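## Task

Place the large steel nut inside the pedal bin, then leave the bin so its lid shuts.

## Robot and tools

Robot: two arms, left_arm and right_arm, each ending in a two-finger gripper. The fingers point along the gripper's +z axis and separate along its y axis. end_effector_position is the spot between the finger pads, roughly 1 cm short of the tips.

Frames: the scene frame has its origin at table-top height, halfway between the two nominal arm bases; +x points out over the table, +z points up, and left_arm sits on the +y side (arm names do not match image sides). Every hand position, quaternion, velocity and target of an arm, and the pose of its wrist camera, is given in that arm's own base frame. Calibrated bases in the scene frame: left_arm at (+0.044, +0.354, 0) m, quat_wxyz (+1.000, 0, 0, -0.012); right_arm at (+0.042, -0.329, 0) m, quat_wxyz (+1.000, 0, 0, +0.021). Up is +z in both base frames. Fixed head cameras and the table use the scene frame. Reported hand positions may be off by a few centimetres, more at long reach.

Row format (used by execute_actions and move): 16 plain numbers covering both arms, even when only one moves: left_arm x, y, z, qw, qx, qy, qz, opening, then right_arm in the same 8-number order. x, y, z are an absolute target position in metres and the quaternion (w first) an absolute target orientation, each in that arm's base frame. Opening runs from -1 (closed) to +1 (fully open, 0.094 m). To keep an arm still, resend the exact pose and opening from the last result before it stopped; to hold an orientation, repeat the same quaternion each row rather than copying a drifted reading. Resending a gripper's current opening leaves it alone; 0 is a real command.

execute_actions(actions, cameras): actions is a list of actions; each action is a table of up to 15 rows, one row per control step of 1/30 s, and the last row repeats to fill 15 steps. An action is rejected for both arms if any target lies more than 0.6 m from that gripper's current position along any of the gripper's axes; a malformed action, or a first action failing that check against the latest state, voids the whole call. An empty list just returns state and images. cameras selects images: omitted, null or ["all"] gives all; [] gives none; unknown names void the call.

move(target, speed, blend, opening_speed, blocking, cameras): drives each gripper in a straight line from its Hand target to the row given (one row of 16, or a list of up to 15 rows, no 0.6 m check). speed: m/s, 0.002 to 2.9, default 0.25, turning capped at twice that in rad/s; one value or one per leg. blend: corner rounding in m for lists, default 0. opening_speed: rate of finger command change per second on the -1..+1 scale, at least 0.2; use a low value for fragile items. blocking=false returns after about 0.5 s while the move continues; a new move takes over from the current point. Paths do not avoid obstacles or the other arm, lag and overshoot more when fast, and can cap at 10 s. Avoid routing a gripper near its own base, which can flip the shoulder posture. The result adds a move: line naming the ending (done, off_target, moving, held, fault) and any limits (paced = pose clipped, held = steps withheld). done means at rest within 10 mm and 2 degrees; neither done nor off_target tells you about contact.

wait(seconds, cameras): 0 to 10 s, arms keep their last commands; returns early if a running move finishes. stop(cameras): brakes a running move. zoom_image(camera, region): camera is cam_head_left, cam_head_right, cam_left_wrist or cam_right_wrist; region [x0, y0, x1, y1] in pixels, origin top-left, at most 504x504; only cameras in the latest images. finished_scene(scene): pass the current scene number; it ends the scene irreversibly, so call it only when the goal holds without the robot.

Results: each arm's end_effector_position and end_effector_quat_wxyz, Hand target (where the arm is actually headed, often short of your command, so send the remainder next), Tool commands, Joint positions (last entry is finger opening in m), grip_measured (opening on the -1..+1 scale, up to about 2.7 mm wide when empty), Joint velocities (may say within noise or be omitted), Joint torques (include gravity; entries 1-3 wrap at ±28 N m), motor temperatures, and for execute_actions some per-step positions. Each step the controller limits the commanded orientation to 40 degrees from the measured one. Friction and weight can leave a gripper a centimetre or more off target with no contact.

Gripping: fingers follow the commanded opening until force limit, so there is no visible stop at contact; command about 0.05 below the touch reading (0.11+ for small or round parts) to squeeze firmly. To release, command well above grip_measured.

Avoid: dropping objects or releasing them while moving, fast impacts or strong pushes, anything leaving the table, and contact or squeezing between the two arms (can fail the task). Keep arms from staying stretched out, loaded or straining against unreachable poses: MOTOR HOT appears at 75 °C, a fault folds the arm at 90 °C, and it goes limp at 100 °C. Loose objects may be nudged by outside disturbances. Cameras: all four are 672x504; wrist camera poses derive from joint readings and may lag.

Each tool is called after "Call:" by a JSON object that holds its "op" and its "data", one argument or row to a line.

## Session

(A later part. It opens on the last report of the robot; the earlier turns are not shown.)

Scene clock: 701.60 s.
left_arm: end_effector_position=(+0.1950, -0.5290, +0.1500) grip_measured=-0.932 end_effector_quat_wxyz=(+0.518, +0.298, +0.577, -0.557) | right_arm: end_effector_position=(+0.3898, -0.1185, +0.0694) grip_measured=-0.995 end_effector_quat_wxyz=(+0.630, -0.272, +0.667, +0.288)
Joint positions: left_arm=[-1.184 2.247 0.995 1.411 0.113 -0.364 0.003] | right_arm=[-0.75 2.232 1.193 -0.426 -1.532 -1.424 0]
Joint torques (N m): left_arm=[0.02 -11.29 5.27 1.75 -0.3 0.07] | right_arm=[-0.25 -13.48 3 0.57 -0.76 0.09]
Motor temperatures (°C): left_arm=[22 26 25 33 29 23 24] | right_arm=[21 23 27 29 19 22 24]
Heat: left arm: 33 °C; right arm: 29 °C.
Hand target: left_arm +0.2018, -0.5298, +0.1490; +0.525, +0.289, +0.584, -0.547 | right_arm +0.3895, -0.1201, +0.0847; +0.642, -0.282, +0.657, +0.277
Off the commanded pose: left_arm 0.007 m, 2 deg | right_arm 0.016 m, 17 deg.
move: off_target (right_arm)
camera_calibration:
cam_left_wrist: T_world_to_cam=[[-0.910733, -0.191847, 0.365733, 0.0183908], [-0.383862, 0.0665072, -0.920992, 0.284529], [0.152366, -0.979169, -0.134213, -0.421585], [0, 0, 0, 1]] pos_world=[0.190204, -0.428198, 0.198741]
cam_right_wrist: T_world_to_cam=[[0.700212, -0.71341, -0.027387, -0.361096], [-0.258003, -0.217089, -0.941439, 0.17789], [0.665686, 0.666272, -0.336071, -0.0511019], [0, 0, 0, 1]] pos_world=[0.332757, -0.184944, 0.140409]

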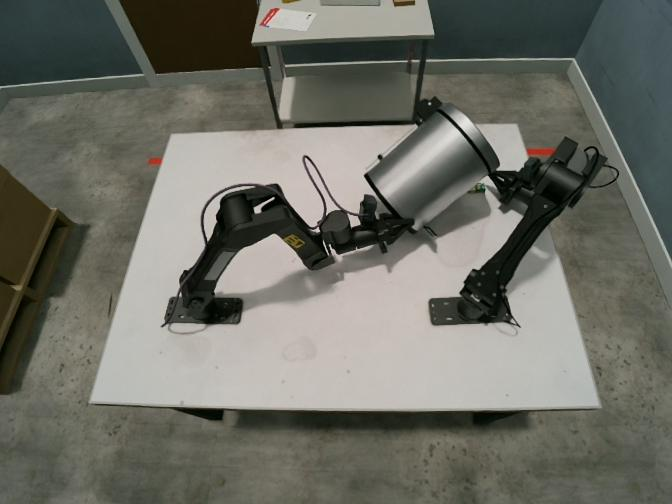

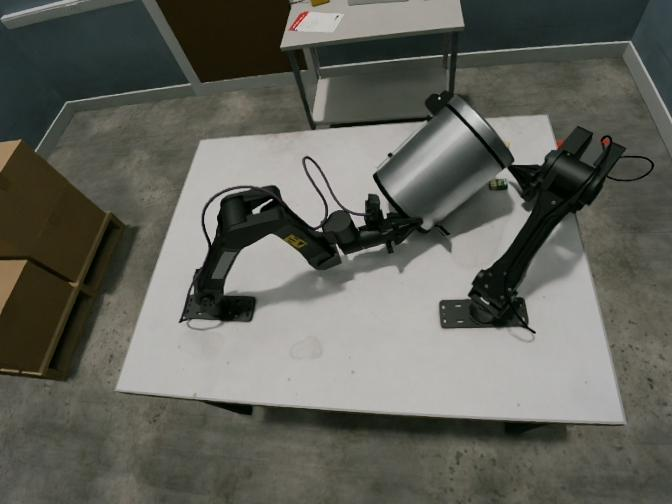

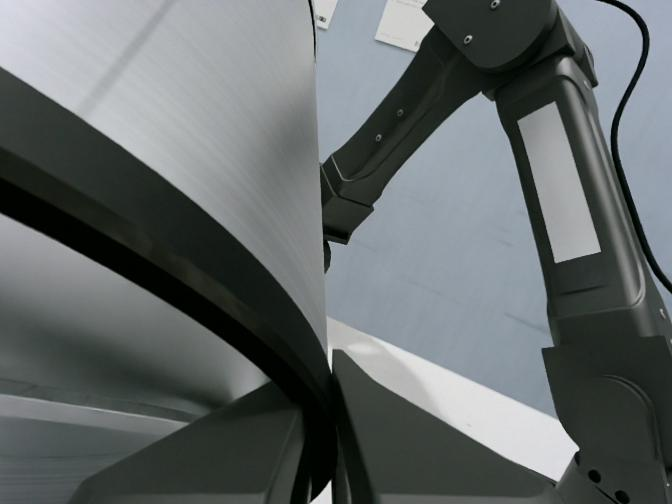

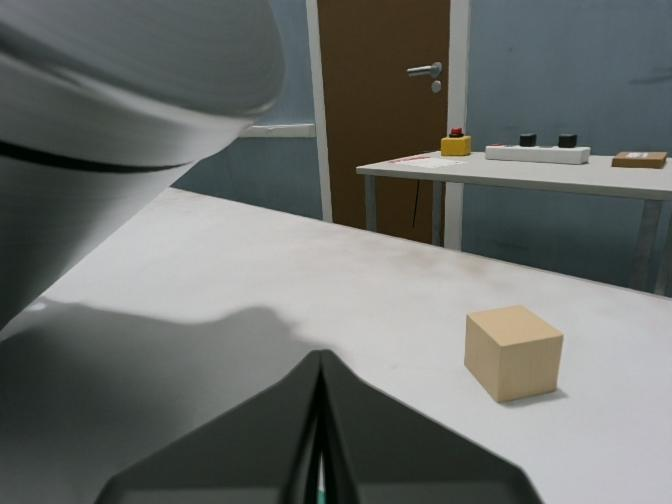

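Call:
{"op": "move", "data": {
  "target": [
    [0.202,-0.53,0.149,0.525,0.289,0.584,-0.547,-1,0.44,-0.06,0.1,0.651,-0.276,0.651,0.276,-1],
    [0.202,-0.53,0.149,0.525,0.289,0.584,-0.547,-1,0.415,-0.035,0.13,0.651,-0.276,0.651,0.276,-1]
  ],
  "speed": 0.1
}}

Scene clock: 718.23 s.
left_arm: end_effector_position=(+0.1978, -0.5289, +0.1515) grip_measured=-0.932 end_effector_quat_wxyz=(+0.518, +0.287, +0.580, -0.559) | right_arm: end_effector_position=(+0.4180, -0.0474, +0.1187) grip_measured=-0.995 end_effector_quat_wxyz=(+0.639, -0.241, +0.677, +0.276)
Joint positions: left_arm=[-1.184 2.247 0.999 1.411 0.097 -0.379 0.003] | right_arm=[-0.534 2.05 0.743 1.197 -1.281 -0.04 0]
Joint torques (N m): left_arm=[0.03 -11.32 5.03 1.72 -0.13 0.21] | right_arm=[1.51 -9.16 3.34 2.04 -0.51 0.06]
Heat: left arm: 33 °C; right arm: 28 °C.
Hand target: left_arm +0.2019, -0.5299, +0.1491; +0.525, +0.289, +0.584, -0.547 | right_arm +0.4147, -0.0351, +0.1293; +0.648, -0.278, +0.654, +0.275
Off the commanded pose: left_arm 0.005 m, 2 deg | right_arm 0.017 m, 5 deg.
move: off_target (right_arm)
camera_calibration:
cam_left_wrist: T_world_to_cam=[[-0.90232, -0.200686, 0.381503, 0.0117723], [-0.398902, 0.0532829, -0.915444, 0.282167], [0.163389, -0.978206, -0.128132, -0.424369], [0, 0, 0, 1]] pos_world=[0.192517, -0.427792, 0.199442]
cam_right_wrist: T_world_to_cam=[[0.649472, -0.758651, -0.0513312, -0.306915], [-0.282368, -0.17795, -0.942657, 0.259323], [0.706014, 0.626723, -0.329792, -0.120097], [0, 0, 0, 1]] pos_world=[0.357347, -0.111427, 0.189092]

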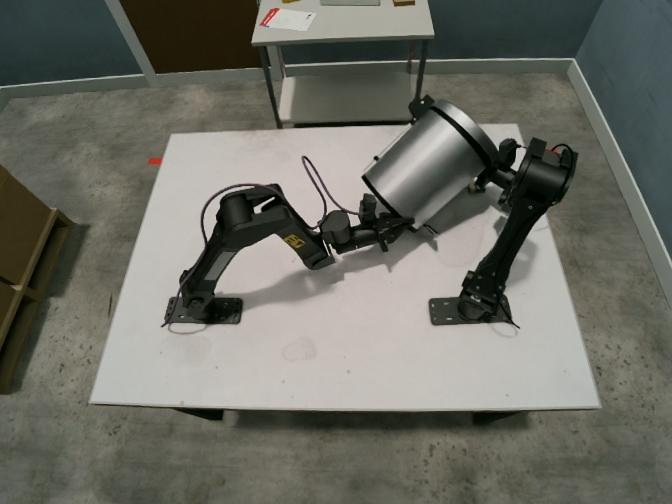

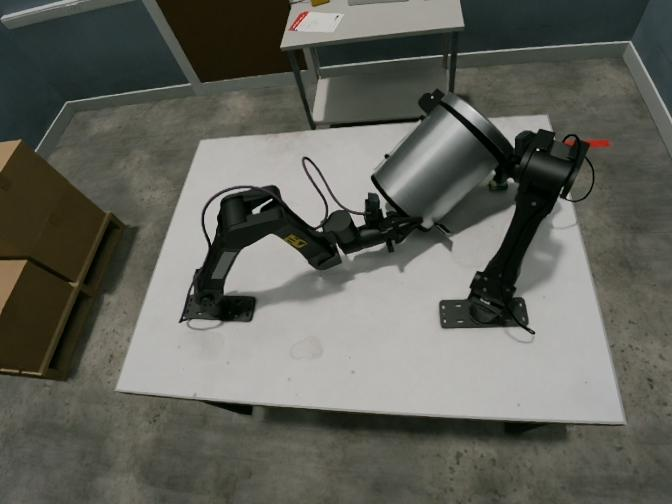

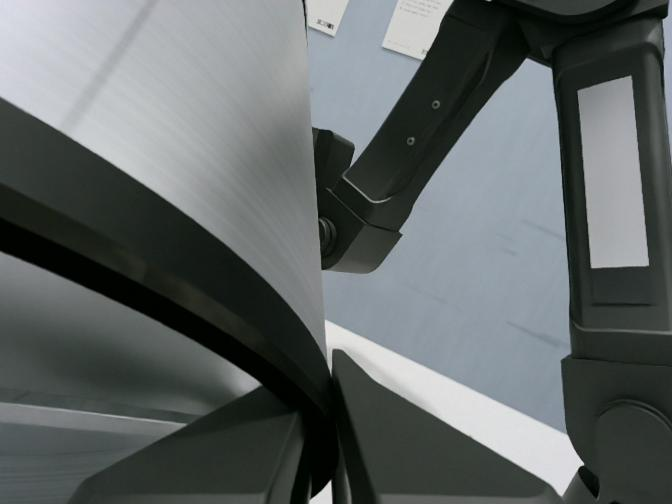

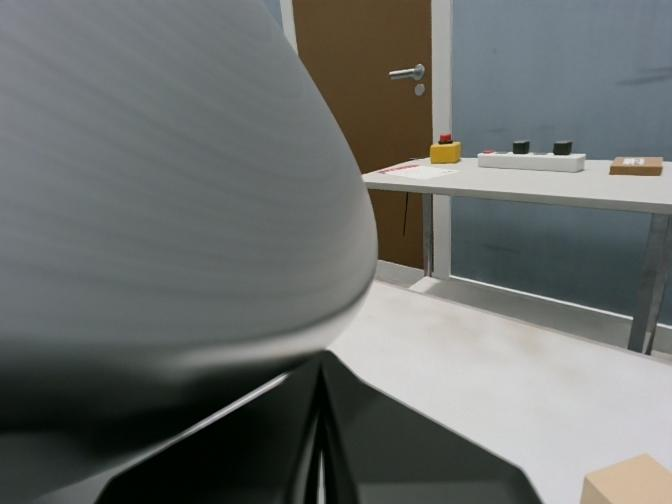

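Call:
{"op": "move", "data": {
  "target": [
    [0.202,-0.53,0.149,0.525,0.289,0.584,-0.547,-0.4,0.415,-0.035,0.14,0.651,-0.276,0.651,0.276,-1],
    [0.185,-0.52,0.12,0.525,0.289,0.584,-0.547,-0.4,0.39,-0.01,0.185,0.651,-0.276,0.651,0.276,-1]
  ],
  "speed": 0.07
}}

Scene clock: 724.77 s.
left_arm: end_effector_position=(+0.1876, -0.5239, +0.1090) grip_measured=-0.402 end_effector_quat_wxyz=(+0.499, +0.297, +0.613, -0.536) | right_arm: end_effector_position=(+0.3916, -0.0123, +0.1777) grip_measured=-0.995 end_effector_quat_wxyz=(+0.646, -0.270, +0.654, +0.284)
Joint positions: left_arm=[-1.208 2.296 0.952 1.415 0.063 -0.375 0.028] | right_arm=[-0.487 1.784 0.643 1.131 -1.293 0.013 0]
Joint torques (N m): left_arm=[-0.57 -9.66 3.22 3 -0.11 0.24] | right_arm=[0.4 -9.54 3.49 1.29 0.04 -0.11]
Heat: left arm: 34 °C; right arm: 29 °C.
Hand target: left_arm +0.1850, -0.5197, +0.1199; +0.524, +0.290, +0.586, -0.546 | right_arm +0.3900, -0.0100, +0.1848; +0.651, -0.276, +0.651, +0.276
Off the commanded pose: left_arm 0.012 m, 5 deg | right_arm 0.008 m, 1 deg.
move: off_target (left_arm)
camera_calibration:
cam_left_wrist: T_world_to_cam=[[-0.887081, -0.242116, 0.393022, -0.00603234], [-0.430324, 0.125616, -0.893891, 0.280425], [0.167056, -0.962081, -0.21562, -0.405942], [0, 0, 0, 1]] pos_world=[0.183137, -0.427235, 0.165511]
cam_right_wrist: T_world_to_cam=[[0.693847, -0.720055, -0.00984418, -0.284343], [-0.223683, -0.202508, -0.953392, 0.292287], [0.684501, 0.66371, -0.301574, -0.100185], [0, 0, 0, 1]] pos_world=[0.331247, -0.079058, 0.245651]

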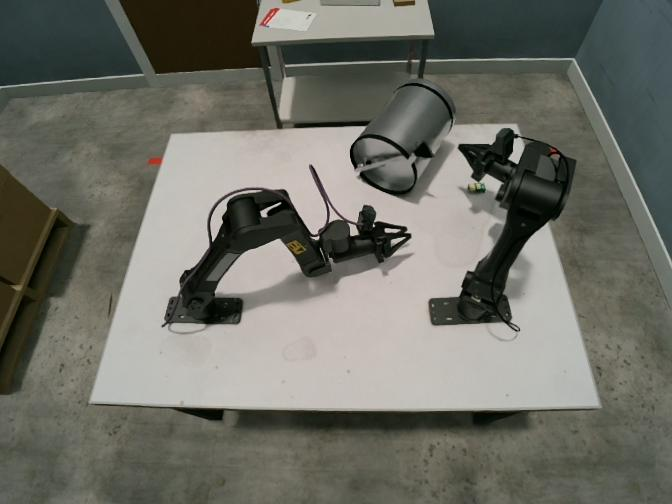

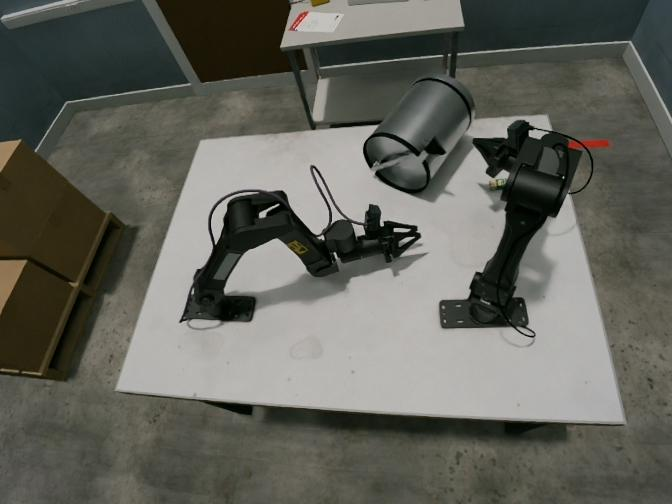

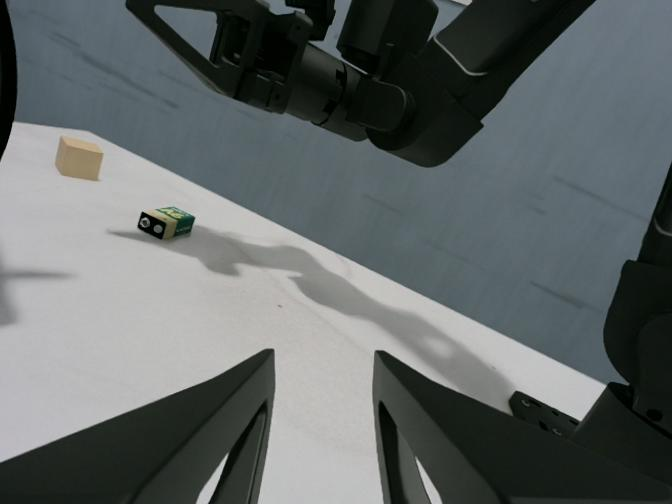

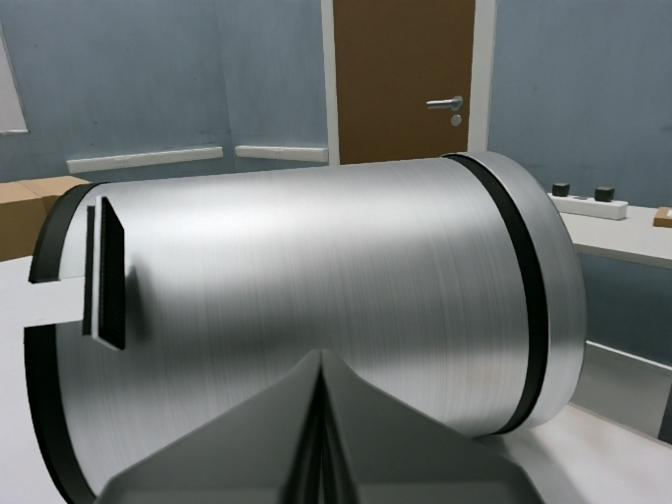

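Call:
{"op": "move", "data": {
  "target": [
    [0.2,-0.42,0.3,0.5,0.1,0.83,-0.1,0.2,0.3,-0.15,0.2,0.651,-0.276,0.651,0.276,-1],
    [0.42,-0.372,0.27,0,0.156,0.988,0,0.2,0.3,-0.15,0.2,0.651,-0.276,0.651,0.276,-1]
  ],
  "speed": 0.2
}}

Scene clock: 777.30 s.
left_arm: end_effector_position=(+0.4144, -0.3665, +0.2703) grip_measured=+0.198 end_effector_quat_wxyz=(+0.272, +0.138, +0.936, -0.177) | right_arm: end_effector_position=(+0.3039, -0.1530, +0.1938) grip_measured=-0.995 end_effector_quat_wxyz=(+0.680, -0.177, +0.684, +0.193)
Joint positions: left_arm=[-0.727 2.372 2.842 -1.381 -0.002 -0.433 0.056] | right_arm=[-1.021 1.681 0.59 1.125 -1.551 0.057 0]
Joint torques (N m): left_arm=[-0.01 -11.33 6.98 1.57 0.04 0.2] | right_arm=[-0.25 -8.44 3.44 1.25 -0.1 0.03]
Motor temperatures (°C): left_arm=[22 27 25 40 25 22 22] | right_arm=[21 27 25 28 19 22 24]
Heat: left arm: 40 °C; right arm: 28 °C.
Hand target: left_arm +0.4194, -0.3714, +0.2694; +0.279, +0.146, +0.932, -0.181 | right_arm +0.3008, -0.1498, +0.1998; +0.682, -0.186, +0.682, +0.186
Off the commanded pose: left_arm 0.008 m, 38 deg | right_arm 0.008 m, 16 deg.
elbow stopped short (left arm): the move would have taken joint 3 (elbow) straighter than the controller allows.
joint sent to its limit (right arm) — joint 5 (wrist yaw), lower limit. The joint targets are off in orientation, not in position.
move: off_target (left_arm, right_arm)
camera_calibration:
cam_left_wrist: T_world_to_cam=[[-0.327322, -0.903766, 0.275802, -0.272975], [-0.927626, 0.251767, -0.275904, 0.587691], [0.179915, -0.34615, -0.920766, 0.153403], [0, 0, 0, 1]] pos_world=[0.428208, -0.341567, 0.378682]
cam_right_wrist: T_world_to_cam=[[0.47085, -0.882148, -0.0107342, -0.281575], [-0.267967, -0.131415, -0.954423, 0.284079], [0.840532, 0.452267, -0.298263, -0.022315], [0, 0, 0, 1]] pos_world=[0.22746, -0.200966, 0.261453]

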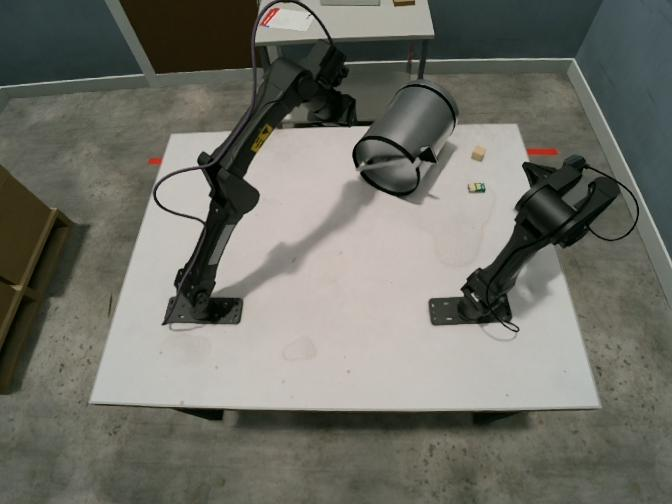

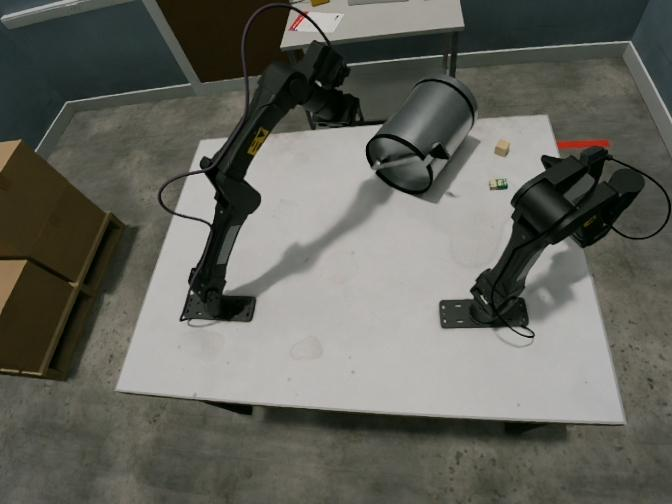

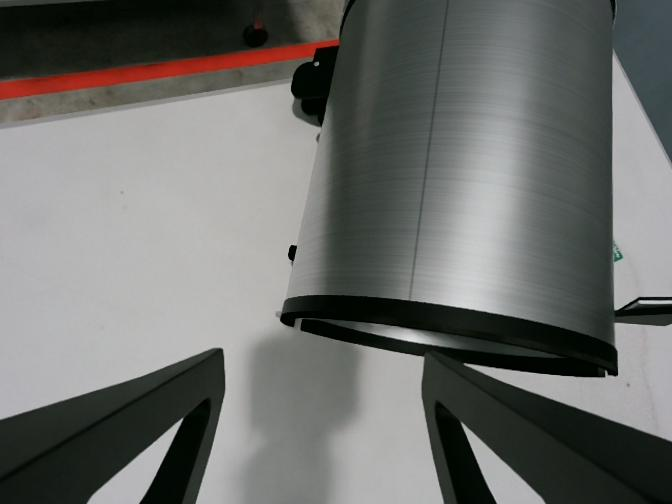

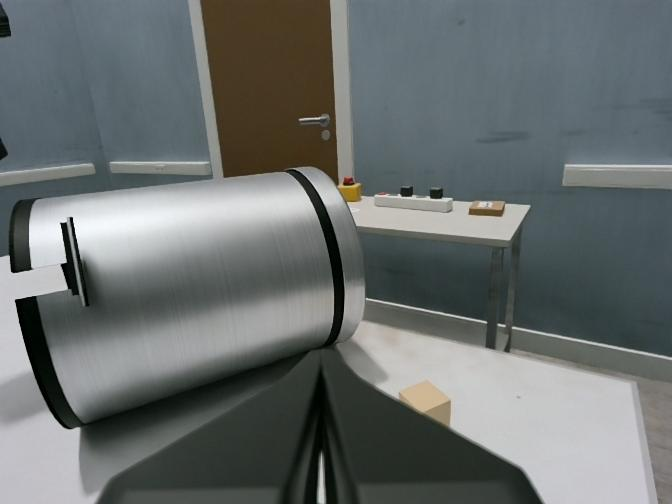

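Call:
{"op": "move", "data": {
  "target": [
    [0.445,-0.39,0.21,0,0.233,0.972,0,0.2,0.3,-0.15,0.2,0.683,-0.183,0.683,0.183,-1]
  ],
  "speed": 0.1,
  "cameras": ["cam_left_wrist","cam_head_left"]
}}

Scene clock: 793.03 s.
left_arm: end_effector_position=(+0.4365, -0.3872, +0.2124) grip_measured=+0.198 end_effector_quat_wxyz=(+0.259, +0.211, +0.930, -0.150) | right_arm: end_effector_position=(+0.3032, -0.1518, +0.1945) grip_measured=-0.995 end_effector_quat_wxyz=(+0.681, -0.178, +0.684, +0.192)
Joint positions: left_arm=[-0.723 2.498 2.842 -1.306 0.015 -0.28 0.056] | right_arm=[-1.021 1.674 0.585 1.125 -1.551 0.058 0]
Joint torques (N m): left_arm=[0.36 -12.29 7.32 1.5 -0.04 0.23] | right_arm=[-0.43 -8.4 3.25 1.22 -0.01 0]
Heat: left arm: 38 °C; right arm: 28 °C.
Hand target: left_arm +0.4442, -0.3893, +0.2095; +0.269, +0.218, +0.926, -0.148 | right_arm +0.3002, -0.1501, +0.1999; +0.683, -0.183, +0.683, +0.183
Off the commanded pose: left_arm 0.009 m, 35 deg | right_arm 0.007 m, 1 deg.
elbow stopped short (left arm): the move would have taken joint 3 (elbow) straighter than the controller allows.
move: off_target (left_arm)
camera_calibration:
cam_left_wrist: T_world_to_cam=[[-0.445143, -0.875111, 0.189814, -0.187639], [-0.882486, 0.392773, -0.258741, 0.628707], [0.151874, -0.282685, -0.947113, 0.131307], [0, 0, 0, 1]] pos_world=[0.451357, -0.374026, 0.322652]
Images, in order (width x height): cam_head_left 672x504, cam_left_wrist 672x504.

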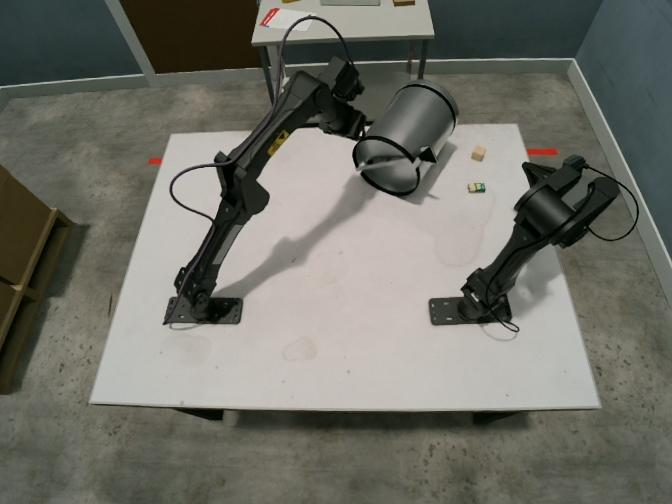

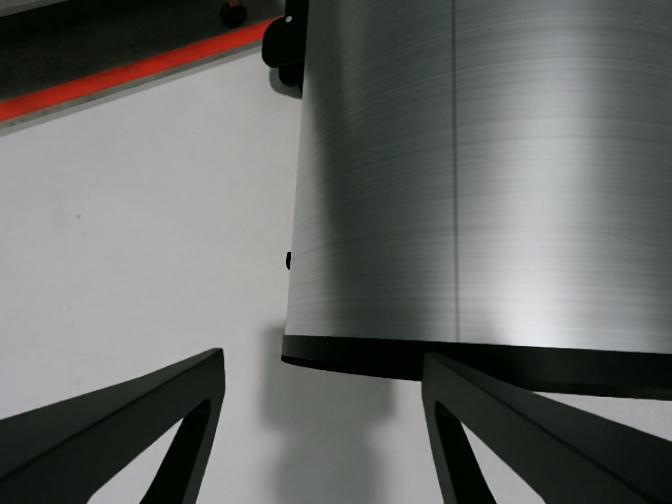

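Call:
{"op": "move", "data": {
  "target": [
    [0.43,-0.382,0.18,0.252,0.225,0.939,-0.06,0.2,0.3,-0.15,0.2,0.683,-0.183,0.683,0.183,-1]
  ],
  "speed": 0.1,
  "cameras": ["cam_left_wrist"]
}}

Scene clock: 802.10 s.
left_arm: end_effector_position=(+0.4371, -0.3819, +0.2066) grip_measured=+0.198 end_effector_quat_wxyz=(+0.284, +0.215, +0.931, -0.081) | right_arm: end_effector_position=(+0.3032, -0.1518, +0.1945) grip_measured=-0.995 end_effector_quat_wxyz=(+0.681, -0.178, +0.684, +0.192)
Joint positions: left_arm=[-0.764 2.498 2.824 -1.313 -0.146 -0.268 0.056] | right_arm=[-1.021 1.674 0.585 1.125 -1.551 0.058 0]
Joint torques (N m): left_arm=[-0.98 -11.78 4.25 1 -0.11 0.05] | right_arm=[-0.47 -8.39 3.3 1.22 -0.01 -0.01]
Heat: left arm: 37 °C; right arm: 27 °C.
Hand target: left_arm +0.4298, -0.3817, +0.1806; +0.253, +0.225, +0.939, -0.061 | right_arm +0.3002, -0.1501, +0.1999; +0.683, -0.183, +0.683, +0.183
Off the commanded pose: left_arm 0.028 m, 5 deg | right_arm 0.007 m, 1 deg.
move: off_target (left_arm)
camera_calibration:
cam_left_wrist: T_world_to_cam=[[-0.420394, -0.906, 0.0493117, -0.175173], [-0.877026, 0.391817, -0.278039, 0.62686], [0.232582, -0.160134, -0.959303, 0.141257], [0, 0, 0, 1]] pos_world=[0.443277, -0.381701, 0.318438]
Images, in order (width x height): cam_left_wrist 672x504.

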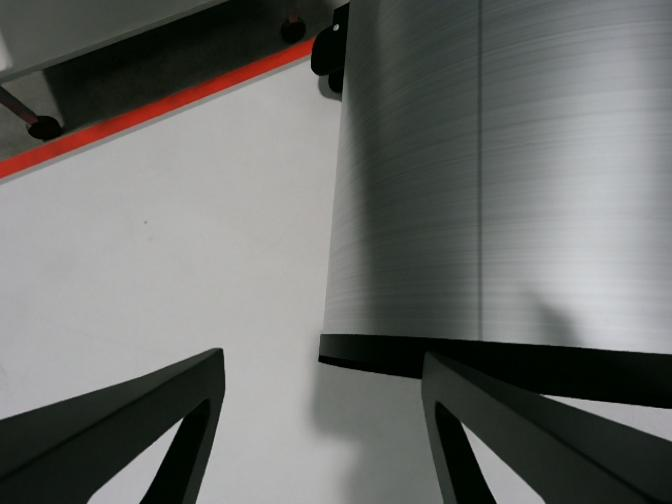

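Call:
{"op": "move", "data": {
  "target": [
    [0.425,-0.378,0.222,0.252,0.225,0.939,-0.06,0.2,0.3,-0.15,0.2,0.683,-0.183,0.683,0.183,-1],
    [0.39,-0.357,0.2,0.252,0.225,0.939,-0.06,0.2,0.3,-0.15,0.2,0.683,-0.183,0.683,0.183,-1],
    [0.39,-0.357,0.14,0.252,0.225,0.939,-0.06,0.2,0.3,-0.15,0.2,0.683,-0.183,0.683,0.183,-1]
  ],
  "speed": 0.1,
  "cameras": ["cam_left_wrist","cam_head_left"]
}}

Scene clock: 811.70 s.
left_arm: end_effector_position=(+0.3895, -0.3553, +0.1240) grip_measured=+0.198 end_effector_quat_wxyz=(+0.231, +0.232, +0.943, -0.053) | right_arm: end_effector_position=(+0.3032, -0.1518, +0.1945) grip_measured=-0.995 end_effector_quat_wxyz=(+0.681, -0.178, +0.684, +0.192)
Joint positions: left_arm=[-0.792 2.155 1.941 -0.899 -0.149 -0.274 0.056] | right_arm=[-1.021 1.674 0.585 1.125 -1.551 0.058 0]
Joint torques (N m): left_arm=[-0.65 -16.1 5.2 1.3 -0.18 -0.11] | right_arm=[-0.42 -8.4 3.25 1.23 -0.01 0.01]
Heat: left arm: 36 °C; right arm: 27 °C.
Hand target: left_arm +0.3899, -0.3570, +0.1401; +0.252, +0.225, +0.939, -0.060 | right_arm +0.3002, -0.1501, +0.1999; +0.683, -0.183, +0.683, +0.183
Off the commanded pose: left_arm 0.016 m, 3 deg | right_arm 0.007 m, 1 deg.
elbow stopped short (left arm): the move would have taken joint 3 (elbow) straighter than the controller allows.
move: off_target (left_arm)
camera_calibration:
cam_left_wrist: T_world_to_cam=[[-0.435731, -0.900031, 0.00904936, -0.15401], [-0.88871, 0.428614, -0.162742, 0.555069], [0.142595, -0.0789543, -0.986627, 0.144668], [0, 0, 0, 1]] pos_world=[0.40556, -0.365102, 0.23446]
Images, in order (width x height): cam_head_left 672x504, cam_left_wrist 672x504.

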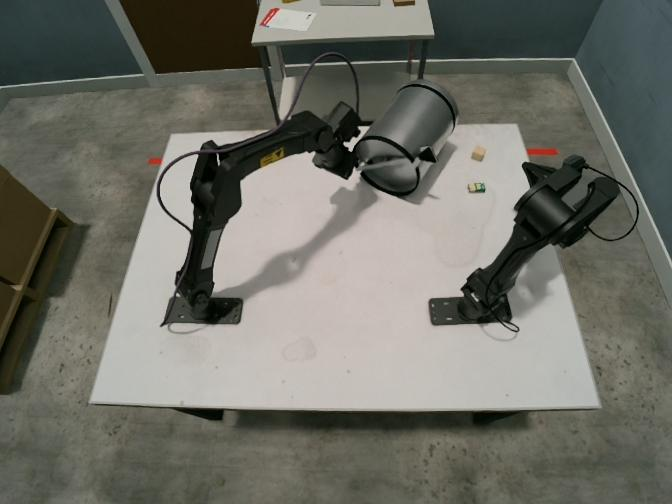

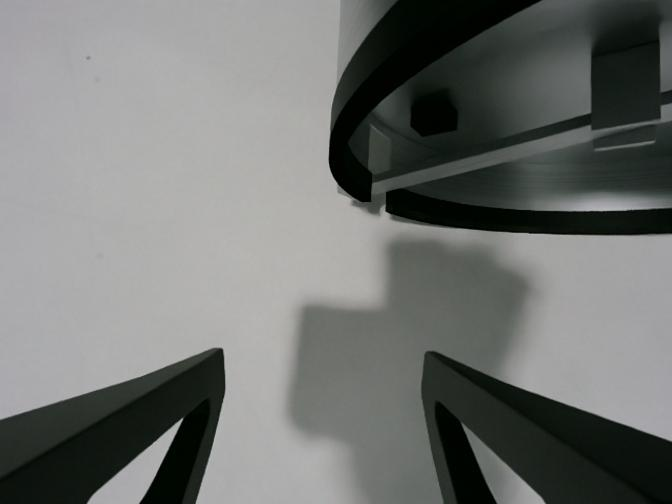

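Call:
{"op": "move", "data": {
  "target": [
    [0.445,-0.396,0.157,0.252,0.225,0.939,-0.06,0.2,0.3,-0.15,0.2,0.683,-0.183,0.683,0.183,-1]
  ],
  "speed": 0.08,
  "cameras": ["cam_left_wrist","cam_head_left"]
}}

Scene clock: 820.97 s.
left_arm: end_effector_position=(+0.4387, -0.3962, +0.1604) grip_measured=+0.198 end_effector_quat_wxyz=(+0.257, +0.227, +0.937, -0.067) | right_arm: end_effector_position=(+0.3032, -0.1518, +0.1945) grip_measured=-0.995 end_effector_quat_wxyz=(+0.681, -0.178, +0.684, +0.192)
Joint positions: left_arm=[-0.78 2.589 2.833 -1.294 -0.145 -0.265 0.056] | right_arm=[-1.021 1.674 0.585 1.125 -1.551 0.058 0]
Joint torques (N m): left_arm=[0.49 -12.89 7.99 1.2 -0.11 0.07] | right_arm=[-0.39 -8.4 3.29 1.22 -0.01 0]
Motor temperatures (°C): left_arm=[22 31 25 35 25 22 22] | right_arm=[21 26 25 27 19 22 24]
Heat: left arm: 35 °C; right arm: 27 °C.
Hand target: left_arm +0.4445, -0.3955, +0.1567; +0.261, +0.225, +0.937, -0.065 | right_arm +0.3002, -0.1501, +0.1999; +0.683, -0.183, +0.683, +0.183
Off the commanded pose: left_arm 0.007 m, 1 deg | right_arm 0.007 m, 1 deg.
move: done
camera_calibration:
cam_left_wrist: T_world_to_cam=[[-0.434674, -0.900139, 0.0284301, -0.173324], [-0.881152, 0.418558, -0.219954, 0.624111], [0.186089, -0.120659, -0.975096, 0.132905], [0, 0, 0, 1]] pos_world=[0.449866, -0.401206, 0.271798]
Images, in order (width x height): cam_head_left 672x504, cam_left_wrist 672x504.

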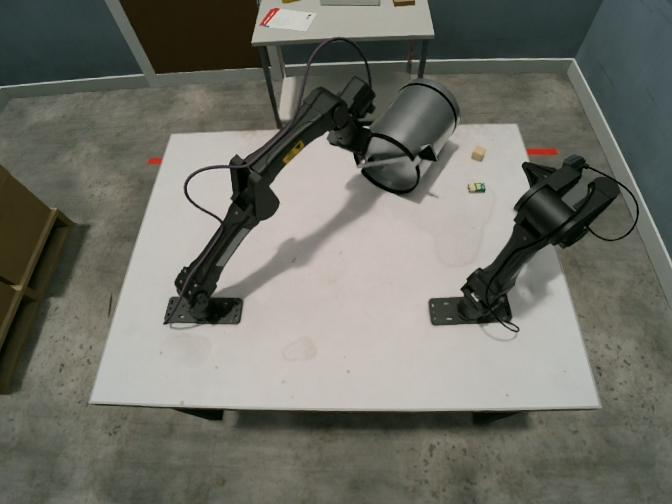

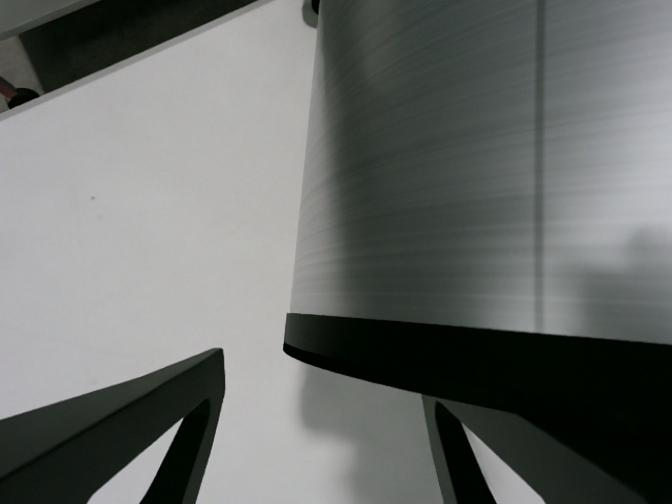

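Call:
{"op": "move", "data": {
  "target": [
    [0.455,-0.395,0.143,0.252,0.225,0.939,-0.06,0.2,0.3,-0.15,0.2,0.683,-0.183,0.683,0.183,-1],
    [0.455,-0.395,0.143,0.252,0.225,0.939,-0.06,-1,0.3,-0.15,0.2,0.683,-0.183,0.683,0.183,-1]
  ],
  "speed": 0.08,
  "opening_speed": 0.8,
  "cameras": ["cam_left_wrist","cam_head_left"]
}}

Scene clock: 830.03 s.
left_arm: end_effector_position=(+0.4478, -0.3844, +0.1488) grip_measured=-0.995 end_effector_quat_wxyz=(+0.251, +0.225, +0.940, -0.049) | right_arm: end_effector_position=(+0.3032, -0.1518, +0.1945) grip_measured=-0.995 end_effector_quat_wxyz=(+0.681, -0.178, +0.684, +0.192)
Joint positions: left_arm=[-0.76 2.616 2.848 -1.31 -0.162 -0.25 0] | right_arm=[-1.021 1.674 0.585 1.125 -1.551 0.058 0]
Joint torques (N m): left_arm=[0.02 -12.7 7.02 1.56 0.1 0.04] | right_arm=[-0.39 -8.43 3.29 1.23 -0.01 0]
Heat: left arm: 35 °C; right arm: 27 °C.
Hand target: left_arm +0.4541, -0.3942, +0.1430; +0.259, +0.225, +0.937, -0.064 | right_arm +0.3002, -0.1501, +0.1999; +0.683, -0.183, +0.683, +0.183
Off the commanded pose: left_arm 0.014 m, 1 deg | right_arm 0.007 m, 1 deg.
elbow stopped short (left arm): the move would have taken joint 3 (elbow) straighter than the controller allows.
move: off_target (left_arm); target 2's new opening was sent with left_arm's hand 0.019 m and 1 deg from that target
camera_calibration:
cam_left_wrist: T_world_to_cam=[[-0.420949, -0.907081, -0.00262383, -0.16257], [-0.888601, 0.412951, -0.199649, 0.622761], [0.182181, -0.0817104, -0.979864, 0.138768], [0, 0, 0, 1]] pos_world=[0.459671, -0.393295, 0.259881]
Images, in order (width x height): cam_head_left 672x504, cam_left_wrist 672x504.

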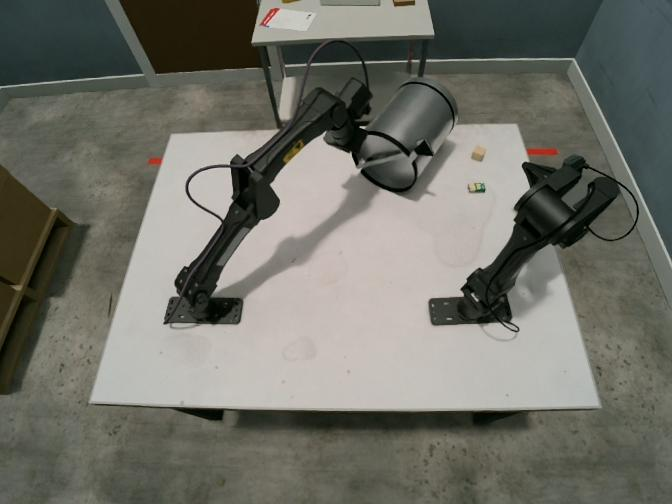

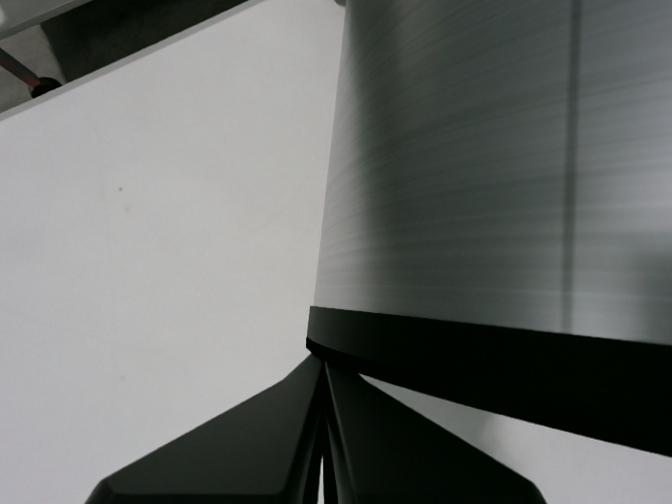

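Call:
{"op": "move", "data": {
  "target": [
    [0.44,-0.38,0.15,0.372,0.215,0.898,-0.089,0.2,0.3,-0.15,0.2,0.683,-0.183,0.683,0.183,-1],
    [0.485,-0.404,0.142,0.372,0.215,0.898,-0.089,0.2,0.3,-0.15,0.2,0.683,-0.183,0.683,0.183,-1]
  ],
  "speed": 0.08,
  "cameras": ["cam_left_wrist","cam_head_left"]
}}

Scene clock: 840.40 s.
left_arm: end_effector_position=(+0.4781, -0.4037, +0.1458) grip_measured=+0.197 end_effector_quat_wxyz=(+0.371, +0.216, +0.898, -0.092) | right_arm: end_effector_position=(+0.3032, -0.1518, +0.1945) grip_measured=-0.995 end_effector_quat_wxyz=(+0.681, -0.178, +0.684, +0.192)
Joint positions: left_arm=[-0.758 2.337 2.152 -0.62 -0.196 -0.207 0.056] | right_arm=[-1.021 1.674 0.585 1.125 -1.551 0.058 0]
Joint torques (N m): left_arm=[0.55 -12.21 9.02 1.49 -0.11 0.08] | right_arm=[-0.38 -8.47 3.3 1.23 -0.02 0]
Heat: left arm: 35 °C; right arm: 27 °C.
Hand target: left_arm +0.4847, -0.4039, +0.1420; +0.373, +0.215, +0.898, -0.089 | right_arm +0.3002, -0.1501, +0.1999; +0.683, -0.183, +0.683, +0.183
Off the commanded pose: left_arm 0.008 m, 0 deg | right_arm 0.007 m, 1 deg.
move: done
camera_calibration:
cam_left_wrist: T_world_to_cam=[[-0.435729, -0.899563, 0.0304531, -0.162116], [-0.808888, 0.37652, -0.45159, 0.640945], [0.394767, -0.221404, -0.891706, -0.042204], [0, 0, 0, 1]] pos_world=[0.464474, -0.396506, 0.256747]
Images, in order (width x height): cam_head_left 672x504, cam_left_wrist 672x504.

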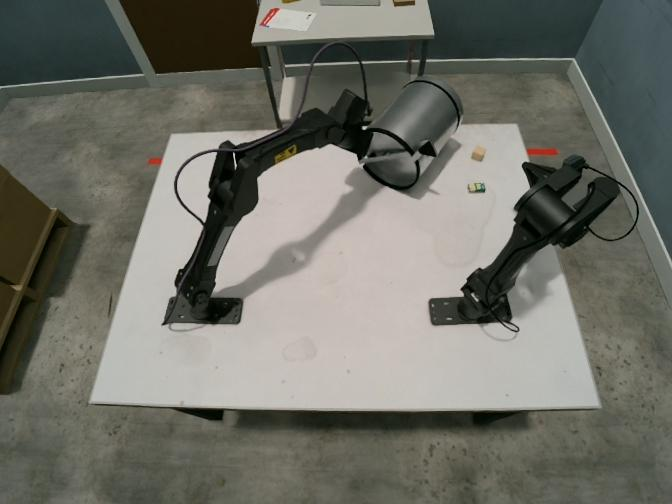

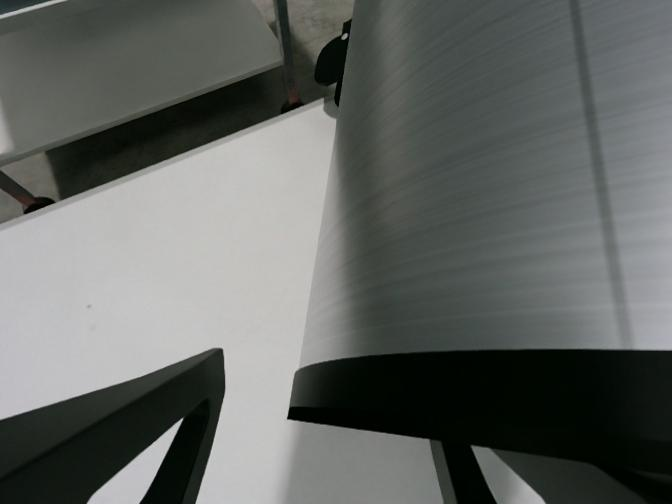

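Call:
{"op": "move", "data": {
  "target": [
    [0.485,-0.404,0.146,0.372,0.215,0.898,-0.089,-1,0.3,-0.15,0.2,0.683,-0.183,0.683,0.183,-1]
  ],
  "opening_speed": 0.8,
  "cameras": []
}}

Call:
{"op": "move", "data": {
  "target": [
    [0.44,-0.382,0.141,0.546,0.195,0.803,-0.13,-1,0.3,-0.15,0.2,0.683,-0.183,0.683,0.183,-1],
    [0.393,-0.357,0.118,0.687,0.165,0.687,-0.165,-1,0.3,-0.15,0.2,0.683,-0.183,0.683,0.183,-1],
    [0.37,-0.346,0.09,0.771,0.142,0.592,-0.185,-1,0.3,-0.15,0.2,0.683,-0.183,0.683,0.183,-1]
  ],
  "speed": 0.08
}}

Scene clock: 859.83 s.
left_arm: end_effector_position=(+0.4824, -0.3900, +0.1404) grip_measured=-0.903 end_effector_quat_wxyz=(+0.373, +0.237, +0.896, -0.039) | right_arm: end_effector_position=(+0.3032, -0.1518, +0.1945) grip_measured=-0.995 end_effector_quat_wxyz=(+0.681, -0.178, +0.684, +0.192)
Joint positions: left_arm=[-0.759 2.35 2.168 -0.659 -0.272 -0.137 0.005] | right_arm=[-1.021 1.674 0.585 1.125 -1.551 0.058 0]
Joint torques (N m): left_arm=[0.5 -13.52 8.95 1.68 0.57 -0.62] | right_arm=[-0.4 -8.44 3.26 1.23 -0.01 0.01]
Heat: left arm: 36 °C; right arm: 27 °C.
Hand target: left_arm +0.4842, -0.4035, +0.1465; +0.373, +0.217, +0.898, -0.088 | right_arm +0.3002, -0.1501, +0.1999; +0.683, -0.183, +0.683, +0.183
Off the commanded pose: left_arm 0.015 m, 6 deg | right_arm 0.007 m, 1 deg.
move: off_target (left_arm)
No camera images: "cameras" was empty.

Scene clock: 866.87 s.
left_arm: end_effector_position=(+0.3852, -0.3409, +0.0918) grip_measured=-0.900 end_effector_quat_wxyz=(+0.703, +0.120, +0.681, -0.164) | right_arm: end_effector_position=(+0.3032, -0.1518, +0.1945) grip_measured=-0.995 end_effector_quat_wxyz=(+0.681, -0.178, +0.684, +0.192)
Joint positions: left_arm=[-0.888 2.287 0.825 1.511 -0.484 -0.031 0.005] | right_arm=[-1.021 1.674 0.585 1.125 -1.551 0.058 0]
Joint torques (N m): left_arm=[-2.25 -8.8 1.07 2.65 0.17 0.55] | right_arm=[-0.4 -8.42 3.25 1.23 -0.01 0.01]
Heat: left arm: 37 °C; right arm: 27 °C.
Hand target: left_arm +0.3707, -0.3460, +0.0904; +0.712, +0.146, +0.667, -0.165 | right_arm +0.3002, -0.1501, +0.1999; +0.683, -0.183, +0.683, +0.183
Off the commanded pose: left_arm 0.016 m, 13 deg | right_arm 0.007 m, 1 deg.
joint sent to its limit (left arm) — joint 4 (wrist pitch), upper limit. The joint targets are off in orientation, not in position.
move: off_target (left_arm)
camera_calibration:
cam_left_wrist: T_world_to_cam=[[-0.396233, -0.913985, 0.0873525, -0.169741], [-0.280096, 0.0297242, -0.959512, 0.242566], [0.874383, -0.404657, -0.267781, -0.344259], [0, 0, 0, 1]] pos_world=[0.301698, -0.301658, 0.155387]
cam_right_wrist: T_world_to_cam=[[0.470852, -0.882168, -0.00884829, -0.280542], [-0.267019, -0.132947, -0.954477, 0.284198], [0.840832, 0.45178, -0.298154, -0.0222151], [0, 0, 0, 1]] pos_world=[0.226659, -0.199665, 0.262155]

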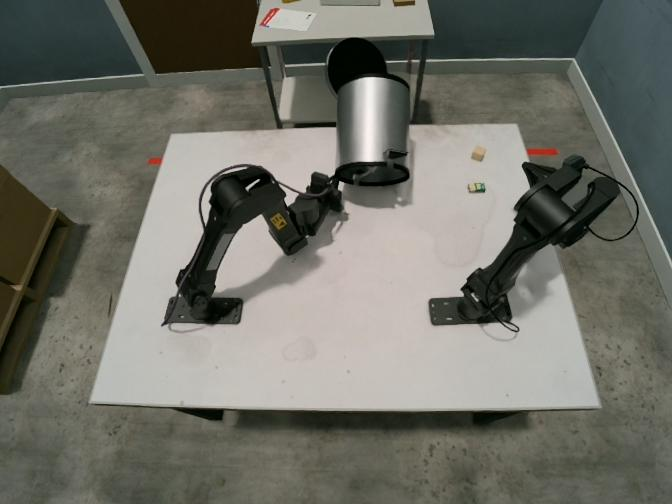

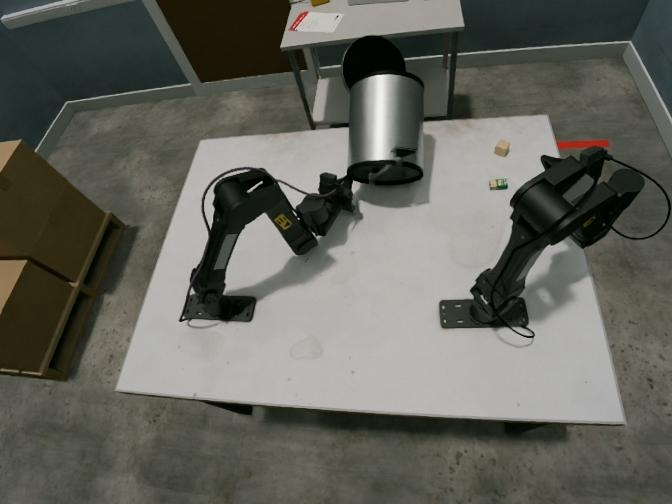

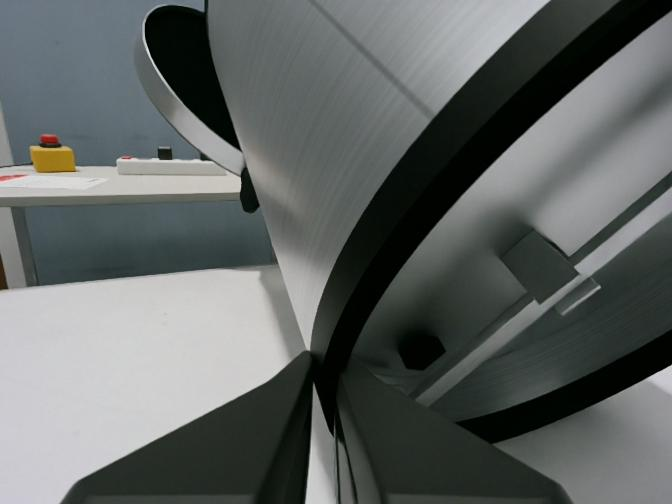

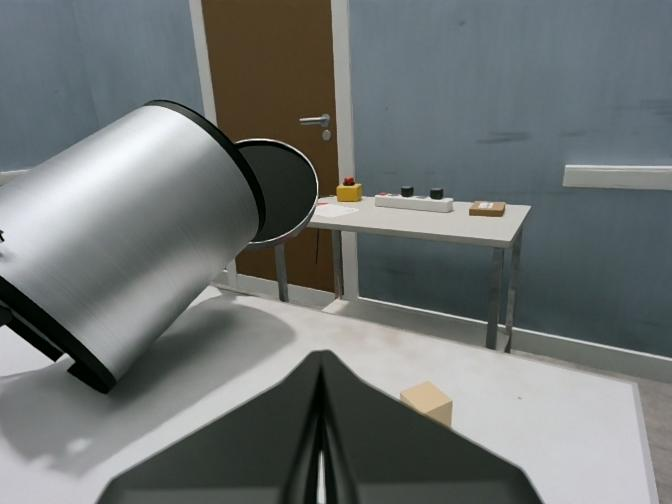

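Call:
{"op": "move", "data": {
  "target": [
    [0.405,-0.35,0.09,0.771,0.142,0.592,-0.185,-1,0.3,-0.15,0.2,0.683,-0.183,0.683,0.183,-1],
    [0.425,-0.36,0.07,0.819,0.125,0.522,-0.196,-1,0.3,-0.15,0.2,0.683,-0.183,0.683,0.183,-1]
  ],
  "speed": 0.08
}}

Scene clock: 881.80 s.
left_arm: end_effector_position=(+0.4356, -0.3538, +0.1078) grip_measured=-0.933 end_effector_quat_wxyz=(+0.737, +0.081, +0.646, -0.179) | right_arm: end_effector_position=(+0.3032, -0.1518, +0.1945) grip_measured=-0.995 end_effector_quat_wxyz=(+0.681, -0.178, +0.684, +0.192)
Joint positions: left_arm=[-0.824 2.41 1.059 1.52 -0.456 -0.037 0.003] | right_arm=[-1.021 1.674 0.585 1.125 -1.551 0.058 0]
Joint torques (N m): left_arm=[-0.59 -4.41 2.44 2.52 0.53 0.61] | right_arm=[-0.42 -8.42 3.29 1.23 0 0]
Motor temperatures (°C): left_arm=[22 28 25 41 24 22 23] | right_arm=[21 27 25 26 19 22 24]
Heat: left arm: 41 °C; right arm: 27 °C.
Hand target: left_arm +0.4241, -0.3587, +0.0714; +0.729, +0.129, +0.650, -0.169 | right_arm +0.3002, -0.1501, +0.1999; +0.683, -0.183, +0.683, +0.183
Off the commanded pose: left_arm 0.040 m, 18 deg | right_arm 0.007 m, 1 deg.
joint sent to its limit (left arm) — joint 4 (wrist pitch), upper limit. The joint targets are off in orientation, not in position.
move: off_target (left_arm)
camera_calibration:
cam_left_wrist: T_world_to_cam=[[-0.372994, -0.916543, 0.144307, -0.180152], [-0.203276, -0.071029, -0.976542, 0.205041], [0.905292, -0.393578, -0.159818, -0.410455], [0, 0, 0, 1]] pos_world=[0.346067, -0.3121, 0.160631]
cam_right_wrist: T_world_to_cam=[[0.470852, -0.882168, -0.00884829, -0.280542], [-0.267019, -0.132947, -0.954477, 0.284198], [0.840832, 0.45178, -0.298154, -0.0222151], [0, 0, 0, 1]] pos_world=[0.226659, -0.199665, 0.262155]

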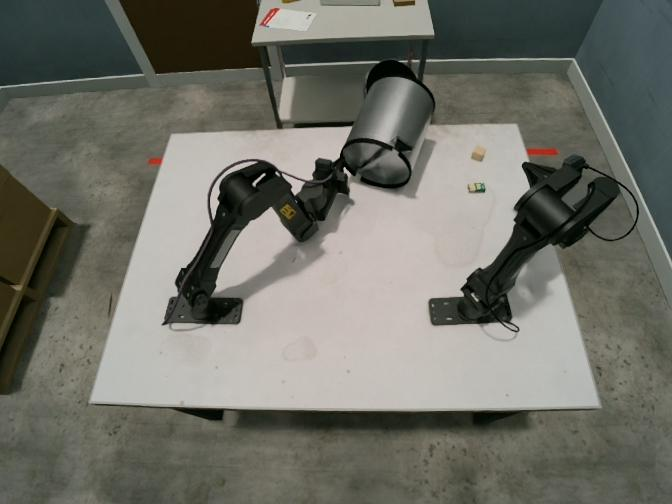

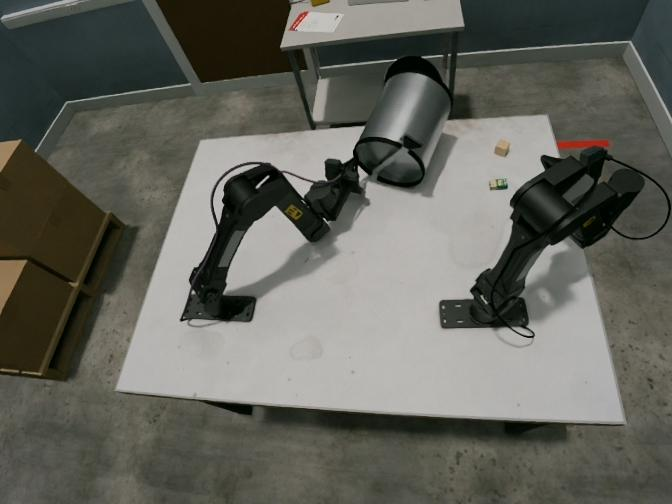

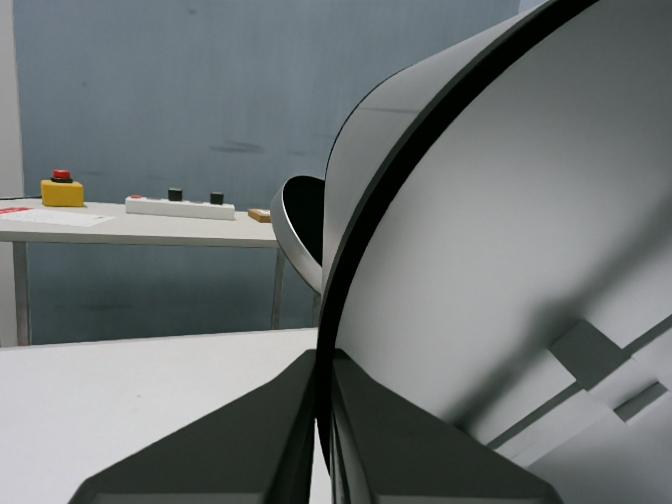

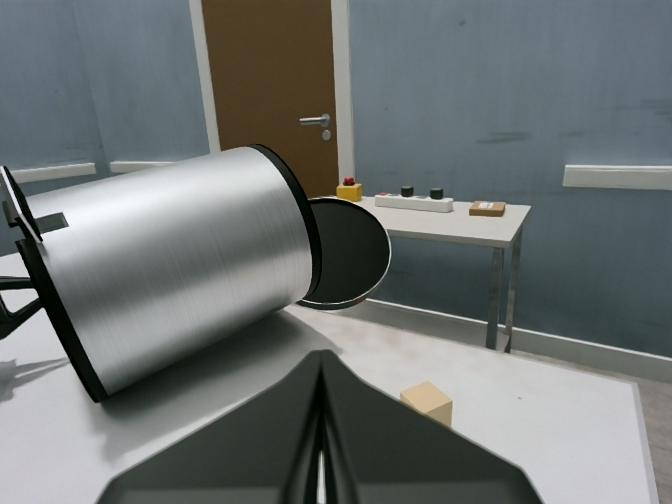

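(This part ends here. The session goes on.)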